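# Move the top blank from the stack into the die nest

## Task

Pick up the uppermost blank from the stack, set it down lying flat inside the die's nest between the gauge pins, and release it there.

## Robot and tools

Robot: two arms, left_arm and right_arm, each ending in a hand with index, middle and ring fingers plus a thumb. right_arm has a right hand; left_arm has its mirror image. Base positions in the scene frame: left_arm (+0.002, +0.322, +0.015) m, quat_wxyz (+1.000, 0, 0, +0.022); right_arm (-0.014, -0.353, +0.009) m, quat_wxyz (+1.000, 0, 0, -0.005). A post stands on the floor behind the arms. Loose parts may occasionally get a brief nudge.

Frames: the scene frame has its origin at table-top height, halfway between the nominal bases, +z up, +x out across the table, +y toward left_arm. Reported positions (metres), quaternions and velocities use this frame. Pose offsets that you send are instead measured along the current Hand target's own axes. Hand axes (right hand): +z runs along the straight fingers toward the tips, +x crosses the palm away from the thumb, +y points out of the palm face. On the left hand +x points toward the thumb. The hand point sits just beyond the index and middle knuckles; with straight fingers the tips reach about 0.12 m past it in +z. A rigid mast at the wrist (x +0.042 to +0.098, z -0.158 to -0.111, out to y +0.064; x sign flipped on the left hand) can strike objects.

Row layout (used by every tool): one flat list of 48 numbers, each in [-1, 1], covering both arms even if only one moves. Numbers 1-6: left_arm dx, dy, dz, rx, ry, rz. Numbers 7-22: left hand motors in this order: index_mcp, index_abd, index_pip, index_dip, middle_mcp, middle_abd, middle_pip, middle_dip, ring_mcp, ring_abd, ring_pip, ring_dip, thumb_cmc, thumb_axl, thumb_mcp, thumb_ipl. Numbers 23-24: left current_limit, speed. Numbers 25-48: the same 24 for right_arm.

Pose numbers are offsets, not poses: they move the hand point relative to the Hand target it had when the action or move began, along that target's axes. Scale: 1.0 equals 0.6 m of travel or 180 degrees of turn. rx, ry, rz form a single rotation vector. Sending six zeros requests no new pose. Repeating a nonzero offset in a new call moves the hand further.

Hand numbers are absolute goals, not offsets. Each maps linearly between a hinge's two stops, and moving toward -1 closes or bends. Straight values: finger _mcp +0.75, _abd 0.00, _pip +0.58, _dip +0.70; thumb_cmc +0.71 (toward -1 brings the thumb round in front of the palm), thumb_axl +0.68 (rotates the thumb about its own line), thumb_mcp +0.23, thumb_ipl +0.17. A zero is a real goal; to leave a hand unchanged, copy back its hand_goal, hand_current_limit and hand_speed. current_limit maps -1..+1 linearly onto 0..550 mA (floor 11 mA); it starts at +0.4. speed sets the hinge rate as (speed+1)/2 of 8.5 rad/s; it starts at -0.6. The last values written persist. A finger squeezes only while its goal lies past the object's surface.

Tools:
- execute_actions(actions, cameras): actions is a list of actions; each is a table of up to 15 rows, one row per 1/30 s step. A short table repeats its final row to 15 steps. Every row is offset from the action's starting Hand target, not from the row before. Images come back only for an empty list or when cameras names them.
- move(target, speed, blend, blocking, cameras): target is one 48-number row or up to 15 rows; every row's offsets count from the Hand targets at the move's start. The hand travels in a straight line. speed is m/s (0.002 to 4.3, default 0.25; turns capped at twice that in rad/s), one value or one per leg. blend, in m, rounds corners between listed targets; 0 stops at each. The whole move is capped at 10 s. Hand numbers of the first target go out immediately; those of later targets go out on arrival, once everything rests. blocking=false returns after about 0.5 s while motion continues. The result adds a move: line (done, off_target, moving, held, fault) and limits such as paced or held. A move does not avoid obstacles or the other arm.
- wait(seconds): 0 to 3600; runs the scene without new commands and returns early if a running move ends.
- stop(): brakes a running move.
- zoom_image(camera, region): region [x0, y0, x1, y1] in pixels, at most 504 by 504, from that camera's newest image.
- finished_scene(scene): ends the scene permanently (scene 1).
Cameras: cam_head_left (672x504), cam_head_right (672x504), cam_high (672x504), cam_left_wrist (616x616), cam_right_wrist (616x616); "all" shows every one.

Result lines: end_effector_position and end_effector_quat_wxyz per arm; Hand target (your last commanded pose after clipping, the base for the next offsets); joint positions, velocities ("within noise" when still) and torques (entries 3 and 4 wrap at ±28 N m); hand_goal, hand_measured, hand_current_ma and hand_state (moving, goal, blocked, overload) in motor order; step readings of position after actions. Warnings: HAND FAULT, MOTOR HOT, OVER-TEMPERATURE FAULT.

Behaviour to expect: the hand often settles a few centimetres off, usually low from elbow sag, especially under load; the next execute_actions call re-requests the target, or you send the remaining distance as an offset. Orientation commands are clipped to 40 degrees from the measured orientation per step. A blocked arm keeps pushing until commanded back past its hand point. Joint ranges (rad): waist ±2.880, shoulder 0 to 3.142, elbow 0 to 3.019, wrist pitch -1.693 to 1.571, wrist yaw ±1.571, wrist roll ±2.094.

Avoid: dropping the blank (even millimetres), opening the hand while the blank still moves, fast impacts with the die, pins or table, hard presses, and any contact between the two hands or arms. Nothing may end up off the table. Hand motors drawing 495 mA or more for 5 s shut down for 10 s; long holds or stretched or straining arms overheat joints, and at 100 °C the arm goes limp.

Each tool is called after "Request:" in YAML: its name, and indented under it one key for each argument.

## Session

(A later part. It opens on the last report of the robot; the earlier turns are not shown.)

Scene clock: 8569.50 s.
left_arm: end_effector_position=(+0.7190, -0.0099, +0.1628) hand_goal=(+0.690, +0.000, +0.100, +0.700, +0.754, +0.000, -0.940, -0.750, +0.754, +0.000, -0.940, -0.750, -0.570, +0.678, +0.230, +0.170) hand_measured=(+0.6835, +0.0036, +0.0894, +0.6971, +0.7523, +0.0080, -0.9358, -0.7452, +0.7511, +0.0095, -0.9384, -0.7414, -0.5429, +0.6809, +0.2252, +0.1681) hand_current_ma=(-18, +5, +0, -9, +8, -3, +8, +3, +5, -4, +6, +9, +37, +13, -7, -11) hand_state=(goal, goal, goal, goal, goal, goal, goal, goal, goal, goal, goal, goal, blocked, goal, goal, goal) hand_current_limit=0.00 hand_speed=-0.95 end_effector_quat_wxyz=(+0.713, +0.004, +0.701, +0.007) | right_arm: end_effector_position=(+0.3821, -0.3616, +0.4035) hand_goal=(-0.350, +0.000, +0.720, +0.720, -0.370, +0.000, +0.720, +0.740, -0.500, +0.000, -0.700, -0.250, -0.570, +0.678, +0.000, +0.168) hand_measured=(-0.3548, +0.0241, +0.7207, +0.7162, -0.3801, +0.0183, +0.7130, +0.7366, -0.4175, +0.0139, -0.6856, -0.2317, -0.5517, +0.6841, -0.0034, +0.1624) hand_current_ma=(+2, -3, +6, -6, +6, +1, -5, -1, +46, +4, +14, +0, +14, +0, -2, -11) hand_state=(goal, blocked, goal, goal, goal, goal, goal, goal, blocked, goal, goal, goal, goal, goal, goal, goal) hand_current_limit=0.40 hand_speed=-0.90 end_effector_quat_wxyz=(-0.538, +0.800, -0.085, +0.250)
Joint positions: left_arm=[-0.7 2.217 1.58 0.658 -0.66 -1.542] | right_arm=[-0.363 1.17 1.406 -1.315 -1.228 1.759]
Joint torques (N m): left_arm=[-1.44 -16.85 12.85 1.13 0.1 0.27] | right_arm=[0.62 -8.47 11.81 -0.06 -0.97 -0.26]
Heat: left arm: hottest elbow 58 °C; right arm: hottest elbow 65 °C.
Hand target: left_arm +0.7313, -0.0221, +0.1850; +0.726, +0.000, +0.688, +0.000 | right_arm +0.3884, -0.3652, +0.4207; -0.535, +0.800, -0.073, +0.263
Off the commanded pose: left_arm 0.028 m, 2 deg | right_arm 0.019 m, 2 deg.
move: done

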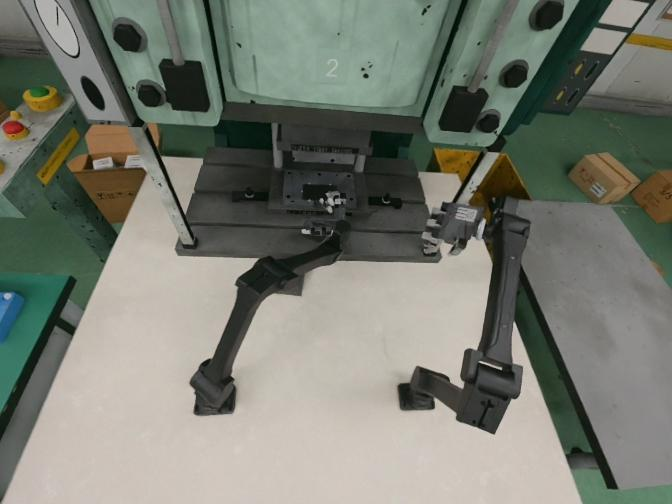

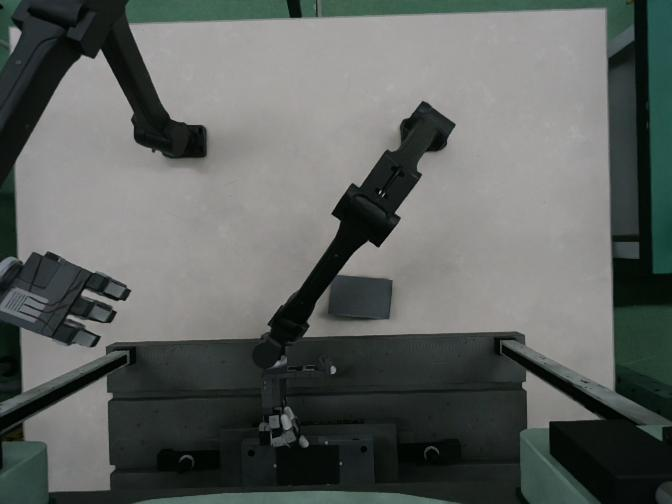

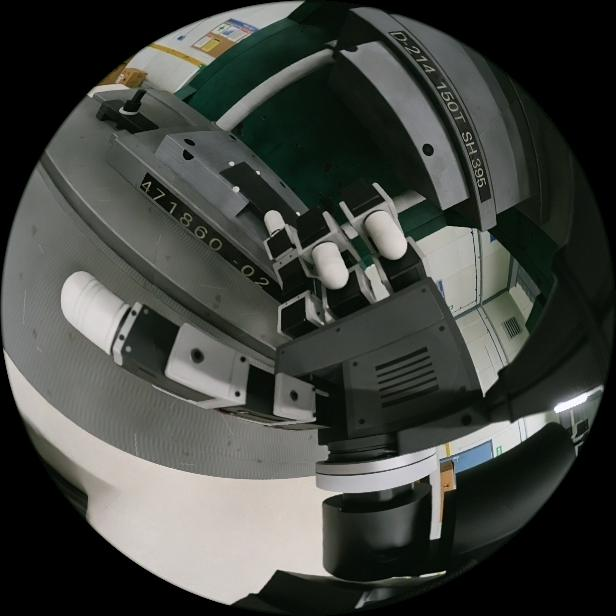

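Request:
move:
  target:
    - [0,0,0,0,0,0,0.740,0.0,-0.05,0.70,0.753,0,-0.94,-0.75,0.753,0,-0.94,-0.75,-0.571,0.678,0.23,0.17,0.0,-0.92,0,0,0,0,0,0,-0.35,0,0.72,0.72,-0.37,0,0.72,0.74,-0.50,0,-0.70,-0.25,-0.571,0.678,0.0,0.168,0.40,-0.9]
    - [0,0,0,0,0,0,0.85,0.0,-0.35,0.70,0.753,0,-0.94,-0.75,0.753,0,-0.94,-0.75,-0.571,0.678,0.23,0.17,0.0,-0.9,0,0,0,0,0,0,-0.35,0,0.72,0.72,-0.37,0,0.72,0.74,-0.50,0,-0.70,-0.25,-0.571,0.678,0.0,0.168,0.40,-0.9]
    - [0,0,0,0,0,0,0.93,0.0,-0.60,0.70,0.753,0,-0.94,-0.75,0.753,0,-0.94,-0.75,-0.571,0.678,0.23,0.17,0.0,-0.9,0,0,0,0,0,0,-0.35,0,0.72,0.72,-0.37,0,0.72,0.74,-0.50,0,-0.70,-0.25,-0.571,0.678,0.0,0.168,0.40,-0.9]

Request:
move:
  target: [-0.05,0,-0.10,0,0,0,0.93,0.0,-0.60,0.70,0.753,0,-0.94,-0.75,0.753,0,-0.94,-0.75,-0.571,0.678,0.23,0.17,0.0,-0.85,0,0,0,0,0,0,-0.35,0,0.72,0.72,-0.37,0,0.72,0.74,-0.50,0,-0.70,-0.25,-0.571,0.678,0.0,0.168,0.40,-0.9]
  speed: 0.05
  cameras: ["cam_head_left","cam_head_right","cam_high","cam_left_wrist"]

Request:
zoom_image:
  camera: "cam_high"
  region: [270, 424, 345, 494]

Request:
zoom_image:
  camera: "cam_left_wrist"
  region: [200, 130, 320, 250]

Request:
zoom_image:
  camera: "cam_head_left"
  region: [295, 180, 345, 215]

Scene clock: 8589.13 s.
left_arm: end_effector_position=(+0.7190, -0.0099, +0.1628) hand_goal=(+0.930, +0.000, -0.600, +0.700, +0.754, +0.000, -0.940, -0.750, +0.754, +0.000, -0.940, -0.750, -0.570, +0.678, +0.230, +0.170) hand_measured=(+0.9271, +0.0036, -0.5958, +0.6983, +0.7523, +0.0080, -0.9358, -0.7439, +0.7511, +0.0109, -0.9384, -0.7414, -0.5429, +0.6809, +0.2252, +0.1681) hand_current_ma=(-14, +6, +9, -4, +3, -6, +9, +0, +3, -4, +10, +6, +35, +10, -9, -8) hand_state=(goal, goal, goal, goal, goal, goal, goal, goal, goal, goal, goal, goal, blocked, goal, goal, goal) hand_current_limit=0.00 hand_speed=-0.90 end_effector_quat_wxyz=(+0.713, +0.004, +0.701, +0.007) | right_arm: end_effector_position=(+0.3821, -0.3616, +0.4035) hand_goal=(-0.350, +0.000, +0.720, +0.720, -0.370, +0.000, +0.720, +0.740, -0.500, +0.000, -0.700, -0.250, -0.570, +0.678, +0.000, +0.168) hand_measured=(-0.3560, +0.0241, +0.7207, +0.7162, -0.3801, +0.0168, +0.7130, +0.7366, -0.4175, +0.0124, -0.6869, -0.2330, -0.5529, +0.6841, -0.0044, +0.1614) hand_current_ma=(+4, -4, -1, -12, +6, +2, -5, +3, +44, -3, +13, +7, +14, +3, +2, -3) hand_state=(goal, blocked, goal, goal, goal, goal, goal, goal, blocked, goal, goal, goal, goal, goal, goal, goal) hand_current_limit=0.40 hand_speed=-0.90 end_effector_quat_wxyz=(-0.538, +0.800, -0.085, +0.250)
Joint positions: left_arm=[-0.7 2.217 1.58 0.658 -0.66 -1.542] | right_arm=[-0.363 1.17 1.406 -1.315 -1.228 1.759]
Joint torques (N m): left_arm=[-1.67 -16.67 12.71 1.16 0.08 0.24] | right_arm=[0.5 -8.53 11.9 0.05 -0.99 -0.22]
Heat: left arm: hottest elbow 58 °C; right arm: hottest elbow 65 °C.
Hand target: left_arm +0.7313, -0.0221, +0.1850; +0.726, +0.000, +0.688, +0.000 | right_arm +0.3884, -0.3652, +0.4207; -0.535, +0.800, -0.073, +0.263
Off the commanded pose: left_arm 0.028 m, 2 deg | right_arm 0.019 m, 2 deg.
move: done; target 2's new numbers were sent with left_arm's hand 0.028 m and 2 deg from that target; target 3's new numbers were sent with left_arm's hand 0.028 m and 2 deg from that target

Scene clock: 8590.87 s.
left_arm: end_effector_position=(+0.6759, -0.0173, +0.1889) hand_goal=(+0.930, +0.000, -0.600, +0.700, +0.754, +0.000, -0.940, -0.750, +0.754, +0.000, -0.940, -0.750, -0.570, +0.678, +0.230, +0.170) hand_measured=(+0.9259, +0.0036, -0.5958, +0.6983, +0.7498, +0.0080, -0.9358, -0.7452, +0.7498, +0.0095, -0.9371, -0.7414, -0.5416, +0.6809, +0.2252, +0.1681) hand_current_ma=(-13, +5, +10, -9, +6, +0, +3, +3, +4, -1, +9, +6, +39, +13, -10, -11) hand_state=(goal, goal, goal, goal, goal, goal, goal, goal, goal, goal, goal, goal, blocked, goal, goal, goal) hand_current_limit=0.00 hand_speed=-0.85 end_effector_quat_wxyz=(+0.715, +0.001, +0.699, +0.007) | right_arm: end_effector_position=(+0.3821, -0.3616, +0.4035) hand_goal=(-0.350, +0.000, +0.720, +0.720, -0.370, +0.000, +0.720, +0.740, -0.500, +0.000, -0.700, -0.250, -0.570, +0.678, +0.000, +0.168) hand_measured=(-0.3560, +0.0241, +0.7207, +0.7162, -0.3801, +0.0168, +0.7130, +0.7353, -0.4175, +0.0139, -0.6856, -0.2317, -0.5517, +0.6841, -0.0044, +0.1614) hand_current_ma=(+5, +3, +5, -12, -6, +1, -4, +2, +42, +2, +11, +6, +15, +2, -4, +1) hand_state=(goal, blocked, goal, goal, goal, goal, goal, goal, blocked, goal, goal, goal, goal, goal, goal, goal) hand_current_limit=0.40 hand_speed=-0.90 end_effector_quat_wxyz=(-0.538, +0.800, -0.085, +0.250)
Joint positions: left_arm=[-0.75 2.119 1.477 0.67 -0.714 -1.541] | right_arm=[-0.363 1.17 1.406 -1.315 -1.228 1.759]
Joint torques (N m): left_arm=[-2.37 -18.02 7.72 2.22 0.01 0.26] | right_arm=[0.5 -8.47 11.9 -0.03 -1 -0.26]
Heat: left arm: hottest elbow 58 °C; right arm: hottest elbow 65 °C.
Hand target: left_arm +0.6698, -0.0221, +0.2115; +0.726, +0.000, +0.688, +0.000 | right_arm +0.3884, -0.3652, +0.4207; -0.535, +0.800, -0.073, +0.263
Off the commanded pose: left_arm 0.024 m, 2 deg | right_arm 0.019 m, 2 deg.
move: off_target (left_arm)

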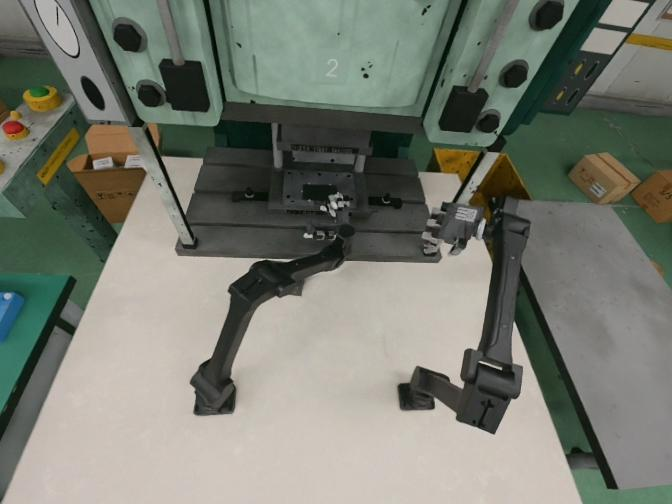

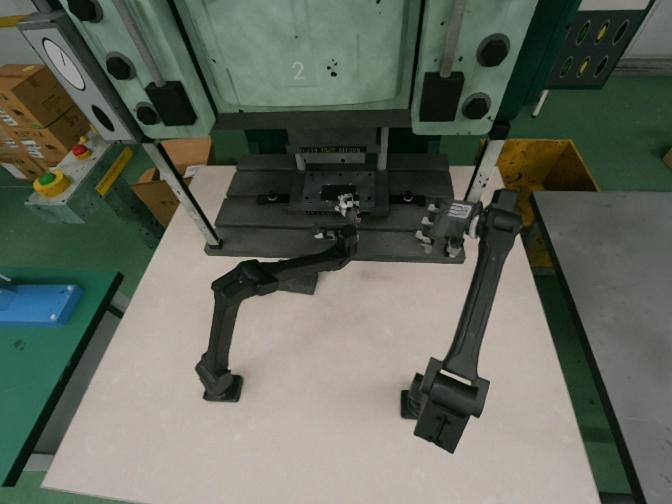

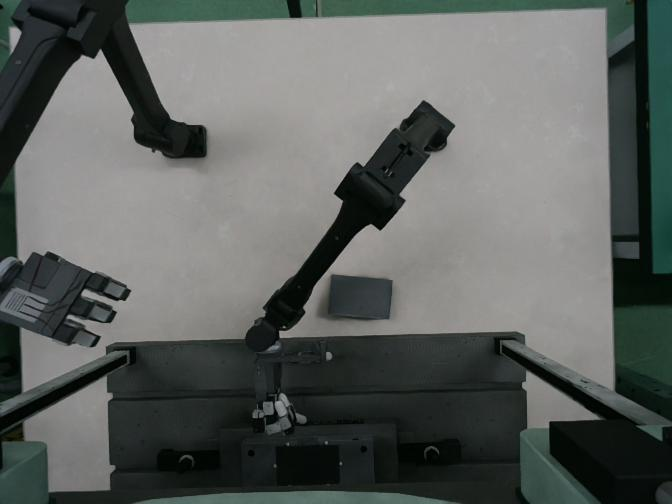

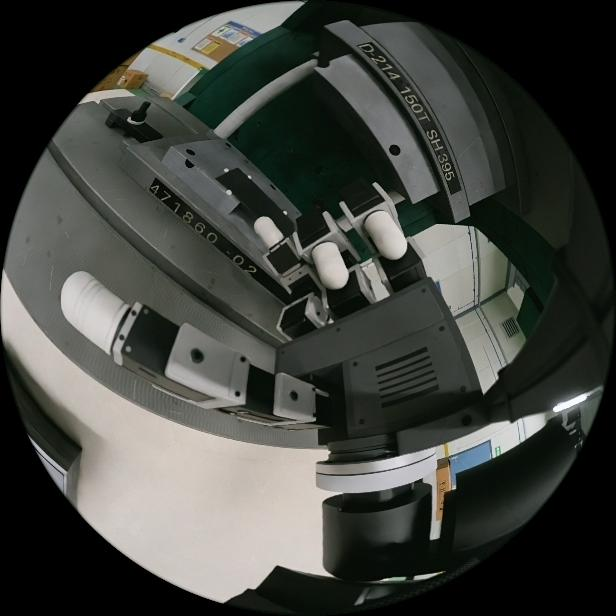

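Scaled by 6.720 from the camera's image (finer frame: 960x720).

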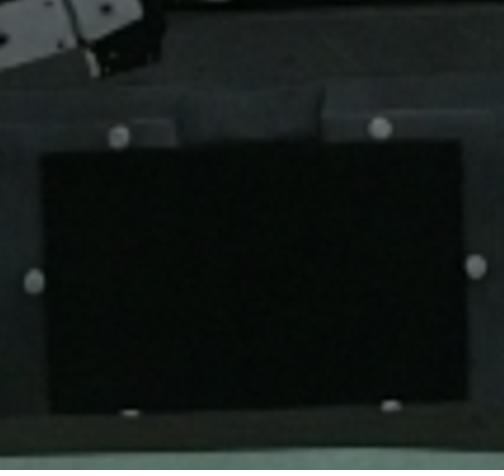

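Scaled by 4.200 from the camera's image (finer frame: 880x880).

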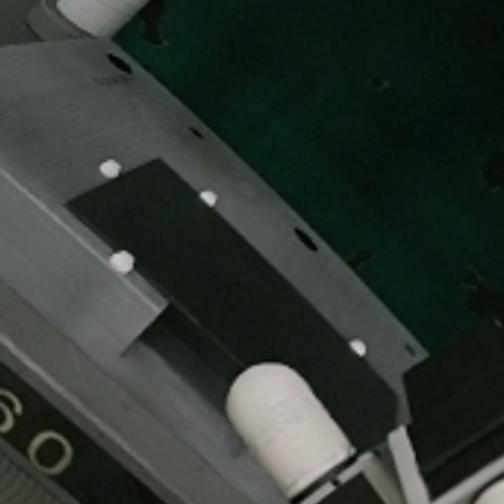

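Scaled by 10.080 from the camera's image (finer frame: 960x720).

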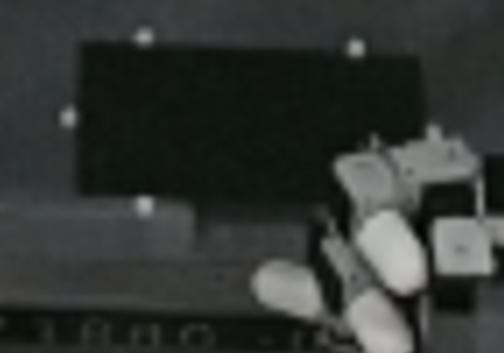

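Request:
move:
  target: [-0.15,0.1,-0.2167,0,0,0,0.93,0.0,-0.60,0.70,0.753,0,-0.94,-0.75,0.753,0,-0.94,-0.75,-0.571,0.678,0.23,0.17,0.0,-0.85,0,0,0,0,0,0,-0.35,0,0.72,0.72,-0.37,0,0.72,0.74,-0.50,0,-0.70,-0.25,-0.571,0.678,0.0,0.168,0.40,-0.9]
  speed: 0.12
  cameras: ["cam_head_left","cam_head_right","cam_high"]

Request:
zoom_image:
  camera: "cam_high"
  region: [270, 434, 308, 492]

Request:
zoom_image:
  camera: "cam_high"
  region: [308, 434, 346, 492]

Request:
zoom_image:
  camera: "cam_head_left"
  region: [295, 180, 345, 210]

Request:
zoom_image:
  camera: "cam_head_right"
  region: [315, 178, 365, 210]

Scene clock: 8603.27 s.
left_arm: end_effector_position=(+0.5404, +0.0403, +0.2889) hand_goal=(+0.930, +0.000, -0.600, +0.700, +0.754, +0.000, -0.940, -0.750, +0.754, +0.000, -0.940, -0.750, -0.570, +0.678, +0.230, +0.170) hand_measured=(+0.9247, +0.0036, -0.6022, +0.6971, +0.7498, +0.0080, -0.9358, -0.7452, +0.7486, +0.0095, -0.9384, -0.7414, -0.5429, +0.6809, +0.2292, +0.1691) hand_current_ma=(-15, +4, +9, -7, +5, -3, +7, +1, -3, +1, +6, +11, +35, +8, -7, -8) hand_state=(goal, goal, goal, goal, goal, goal, goal, goal, goal, goal, goal, goal, blocked, goal, goal, goal) hand_current_limit=0.00 hand_speed=-0.85 end_effector_quat_wxyz=(+0.725, -0.008, +0.688, -0.002) | right_arm: end_effector_position=(+0.3821, -0.3616, +0.4035) hand_goal=(-0.350, +0.000, +0.720, +0.720, -0.370, +0.000, +0.720, +0.740, -0.500, +0.000, -0.700, -0.250, -0.570, +0.678, +0.000, +0.168) hand_measured=(-0.3560, +0.0227, +0.7207, +0.7162, -0.3801, +0.0168, +0.7117, +0.7366, -0.4175, +0.0139, -0.6856, -0.2330, -0.5517, +0.6841, -0.0044, +0.1614) hand_current_ma=(+5, +0, +5, -9, -3, -1, -6, +3, +43, +1, +11, +4, +9, +2, +3, -6) hand_state=(goal, blocked, goal, goal, goal, goal, goal, goal, blocked, goal, goal, goal, goal, goal, goal, goal) hand_current_limit=0.40 hand_speed=-0.90 end_effector_quat_wxyz=(-0.538, +0.800, -0.085, +0.250)
Joint positions: left_arm=[-0.835 1.677 1.073 0.678 -0.798 -1.531] | right_arm=[-0.363 1.17 1.406 -1.315 -1.228 1.759]
Joint torques (N m): left_arm=[-1.9 -12.51 7.99 0.96 0.03 0.26] | right_arm=[0.79 -8.47 11.84 -0.05 -0.96 -0.25]
Heat: left arm: hottest elbow 57 °C; right arm: hottest elbow 65 °C.
Hand target: left_arm +0.5351, +0.0378, +0.2944; +0.726, +0.000, +0.688, +0.000 | right_arm +0.3884, -0.3652, +0.4207; -0.535, +0.800, -0.073, +0.263
Off the commanded pose: left_arm 0.008 m, 1 deg | right_arm 0.019 m, 2 deg.
move: done

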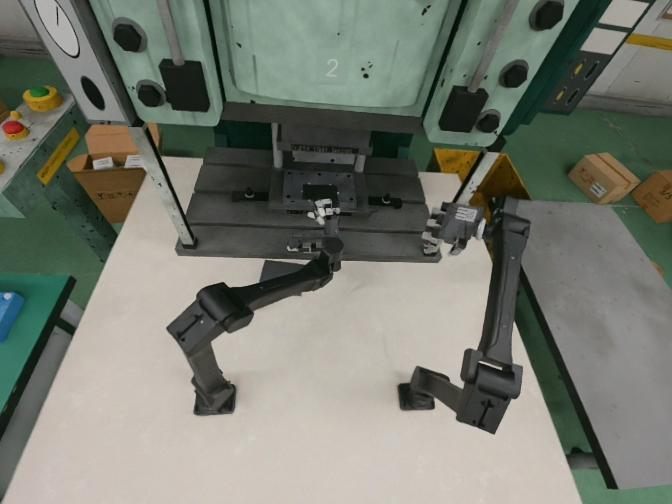

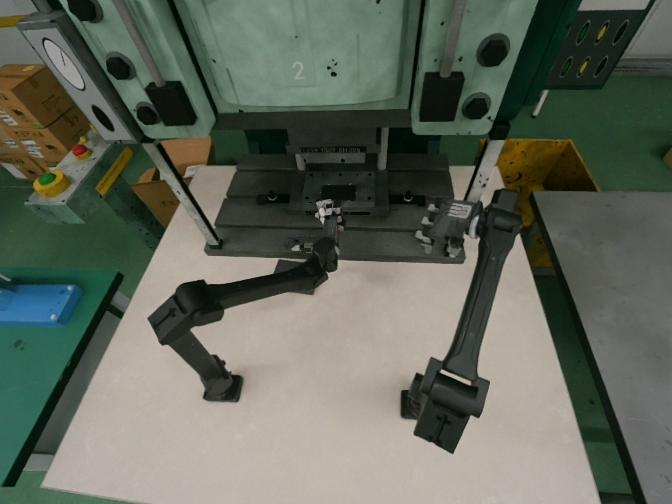

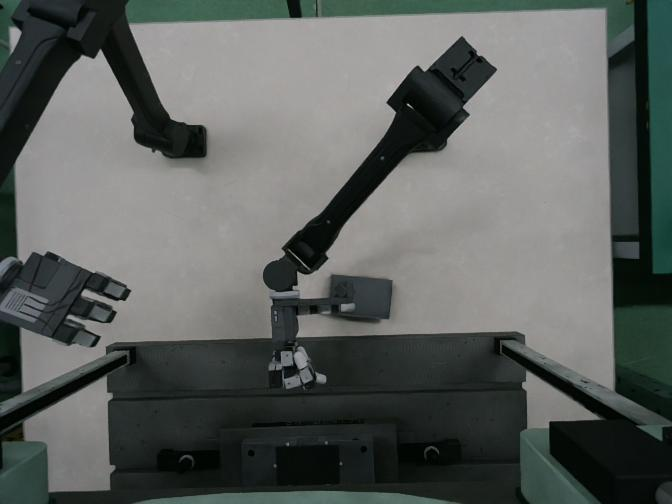

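Scaled by 8.690 from the camera's image (finer frame: 960x720).

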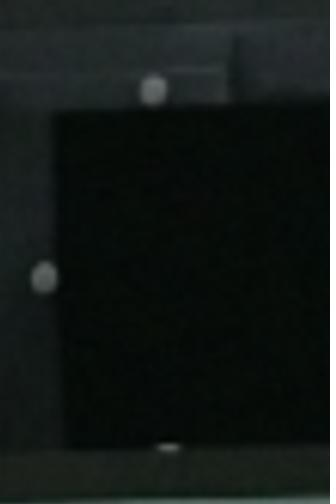

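Scaled by 8.690 from the camera's image (finer frame: 960x720).

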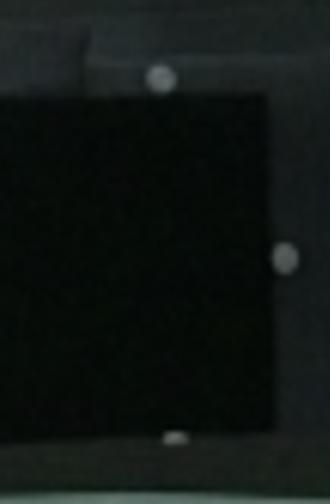

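Scaled by 10.080 from the camera's image (finer frame: 960x720).

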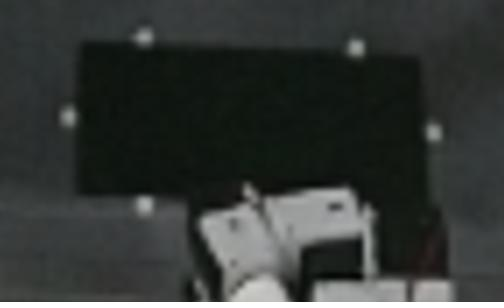

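Scaled by 10.080 from the camera's image (finer frame: 960x720).

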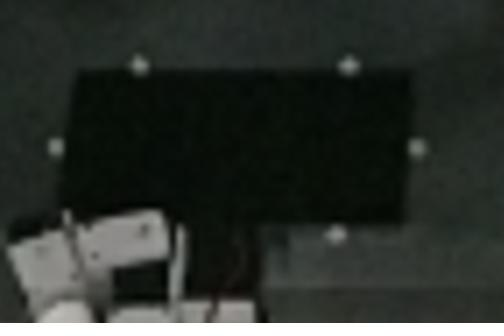

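Request:
move:
  target: [-0.05,0.2,-0.1667,0,0,0,0.93,0.0,-0.60,0.70,0.753,0,-0.94,-0.75,0.753,0,-0.94,-0.75,-0.571,0.678,0.23,0.17,0.0,-0.85,0,0,0,0,0,0,-0.35,0,0.72,0.72,-0.37,0,0.72,0.74,-0.50,0,-0.70,-0.25,-0.571,0.678,0.0,0.168,0.40,-0.9]
  speed: 0.15
  cameras: ["cam_head_left","cam_head_right","cam_left_wrist"]

Request:
zoom_image:
  camera: "cam_head_left"
  region: [295, 180, 345, 210]

Request:
zoom_image:
  camera: "cam_head_right"
  region: [315, 178, 365, 210]

Scene clock: 8616.80 s.
left_arm: end_effector_position=(+0.4328, +0.1519, +0.3180) hand_goal=(+0.930, +0.000, -0.600, +0.700, +0.754, +0.000, -0.940, -0.750, +0.754, +0.000, -0.940, -0.750, -0.570, +0.678, +0.230, +0.170) hand_measured=(+0.9247, +0.0051, -0.6022, +0.6983, +0.7498, +0.0080, -0.9358, -0.7439, +0.7486, +0.0095, -0.9384, -0.7414, -0.5429, +0.6809, +0.2292, +0.1691) hand_current_ma=(-13, +4, +9, -8, +9, -4, +11, +6, -1, +2, +7, +9, +40, +18, -5, -6) hand_state=(goal, goal, goal, goal, goal, goal, goal, goal, goal, goal, goal, goal, blocked, goal, goal, goal) hand_current_limit=0.00 hand_speed=-0.85 end_effector_quat_wxyz=(+0.726, -0.002, +0.687, -0.008) | right_arm: end_effector_position=(+0.3821, -0.3616, +0.4035) hand_goal=(-0.350, +0.000, +0.720, +0.720, -0.370, +0.000, +0.720, +0.740, -0.500, +0.000, -0.700, -0.250, -0.570, +0.678, +0.000, +0.168) hand_measured=(-0.3548, +0.0241, +0.7207, +0.7162, -0.3789, +0.0168, +0.7130, +0.7378, -0.4163, +0.0124, -0.6856, -0.2330, -0.5517, +0.6841, -0.0044, +0.1614) hand_current_ma=(+0, -4, +8, -9, -1, -2, -2, +3, +46, +5, +12, +1, +17, +4, +6, -1) hand_state=(goal, blocked, goal, goal, goal, goal, goal, goal, blocked, goal, goal, goal, goal, goal, goal, goal) hand_current_limit=0.40 hand_speed=-0.90 end_effector_quat_wxyz=(-0.538, +0.800, -0.085, +0.250)
Joint positions: left_arm=[-0.826 1.23 0.684 0.624 -0.772 -1.531] | right_arm=[-0.363 1.17 1.406 -1.315 -1.228 1.759]
Joint torques (N m): left_arm=[-0.56 -6.65 8.42 1.1 0.17 0.25] | right_arm=[0.09 -8.47 11.88 -0.02 -0.98 -0.25]
Heat: left arm: hottest elbow 55 °C; right arm: hottest elbow 65 °C.
Hand target: left_arm +0.4336, +0.1577, +0.3192; +0.726, +0.000, +0.688, +0.000 | right_arm +0.3884, -0.3652, +0.4207; -0.535, +0.800, -0.073, +0.263
Off the commanded pose: left_arm 0.006 m, 1 deg | right_arm 0.019 m, 2 deg.
move: done

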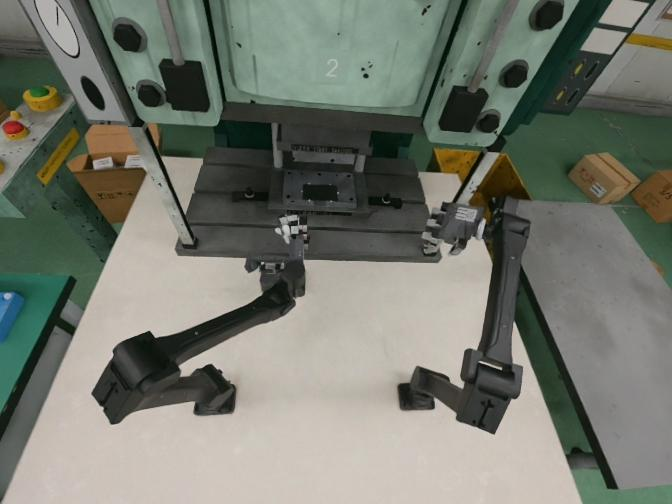

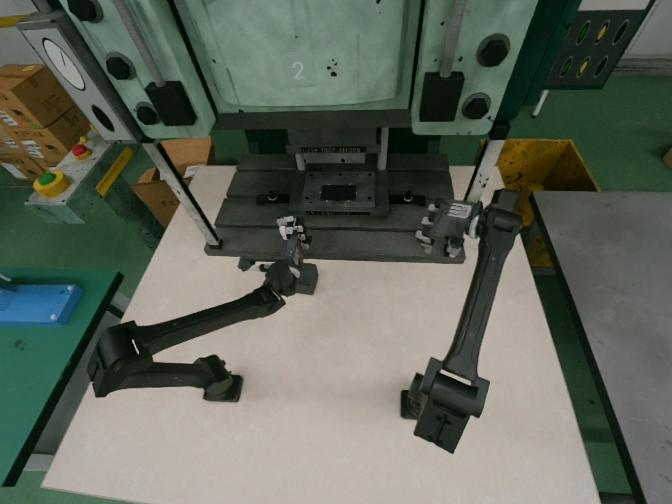

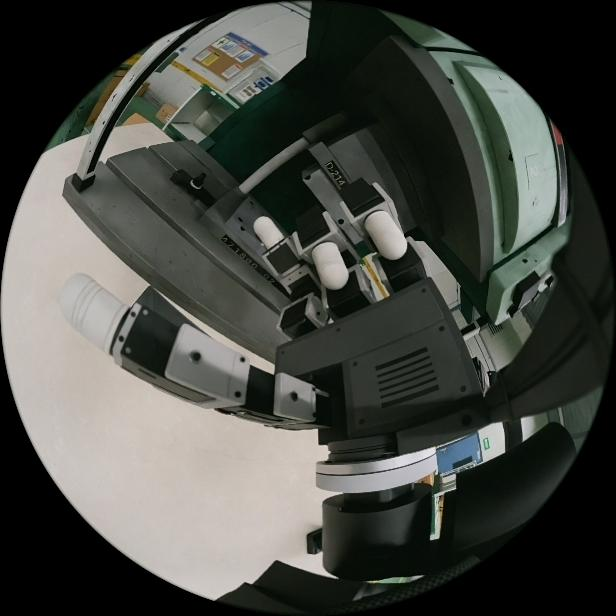

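Scaled by 10.080 from the camera's image (finer frame: 960x720).

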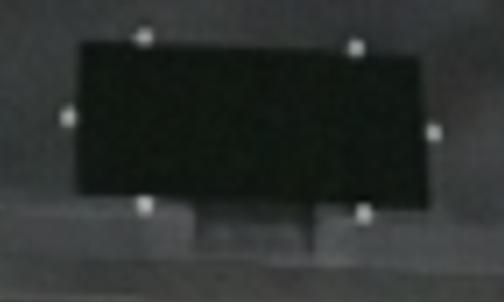

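Scaled by 10.080 from the camera's image (finer frame: 960x720).

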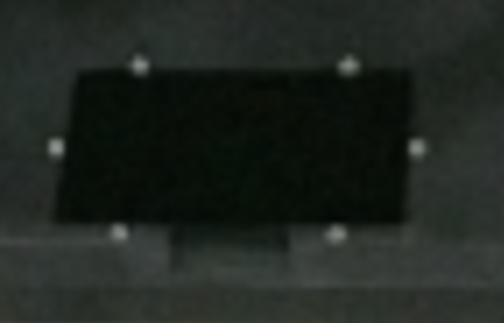

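Request:
finished_scene:

The scene is finished: the task was done.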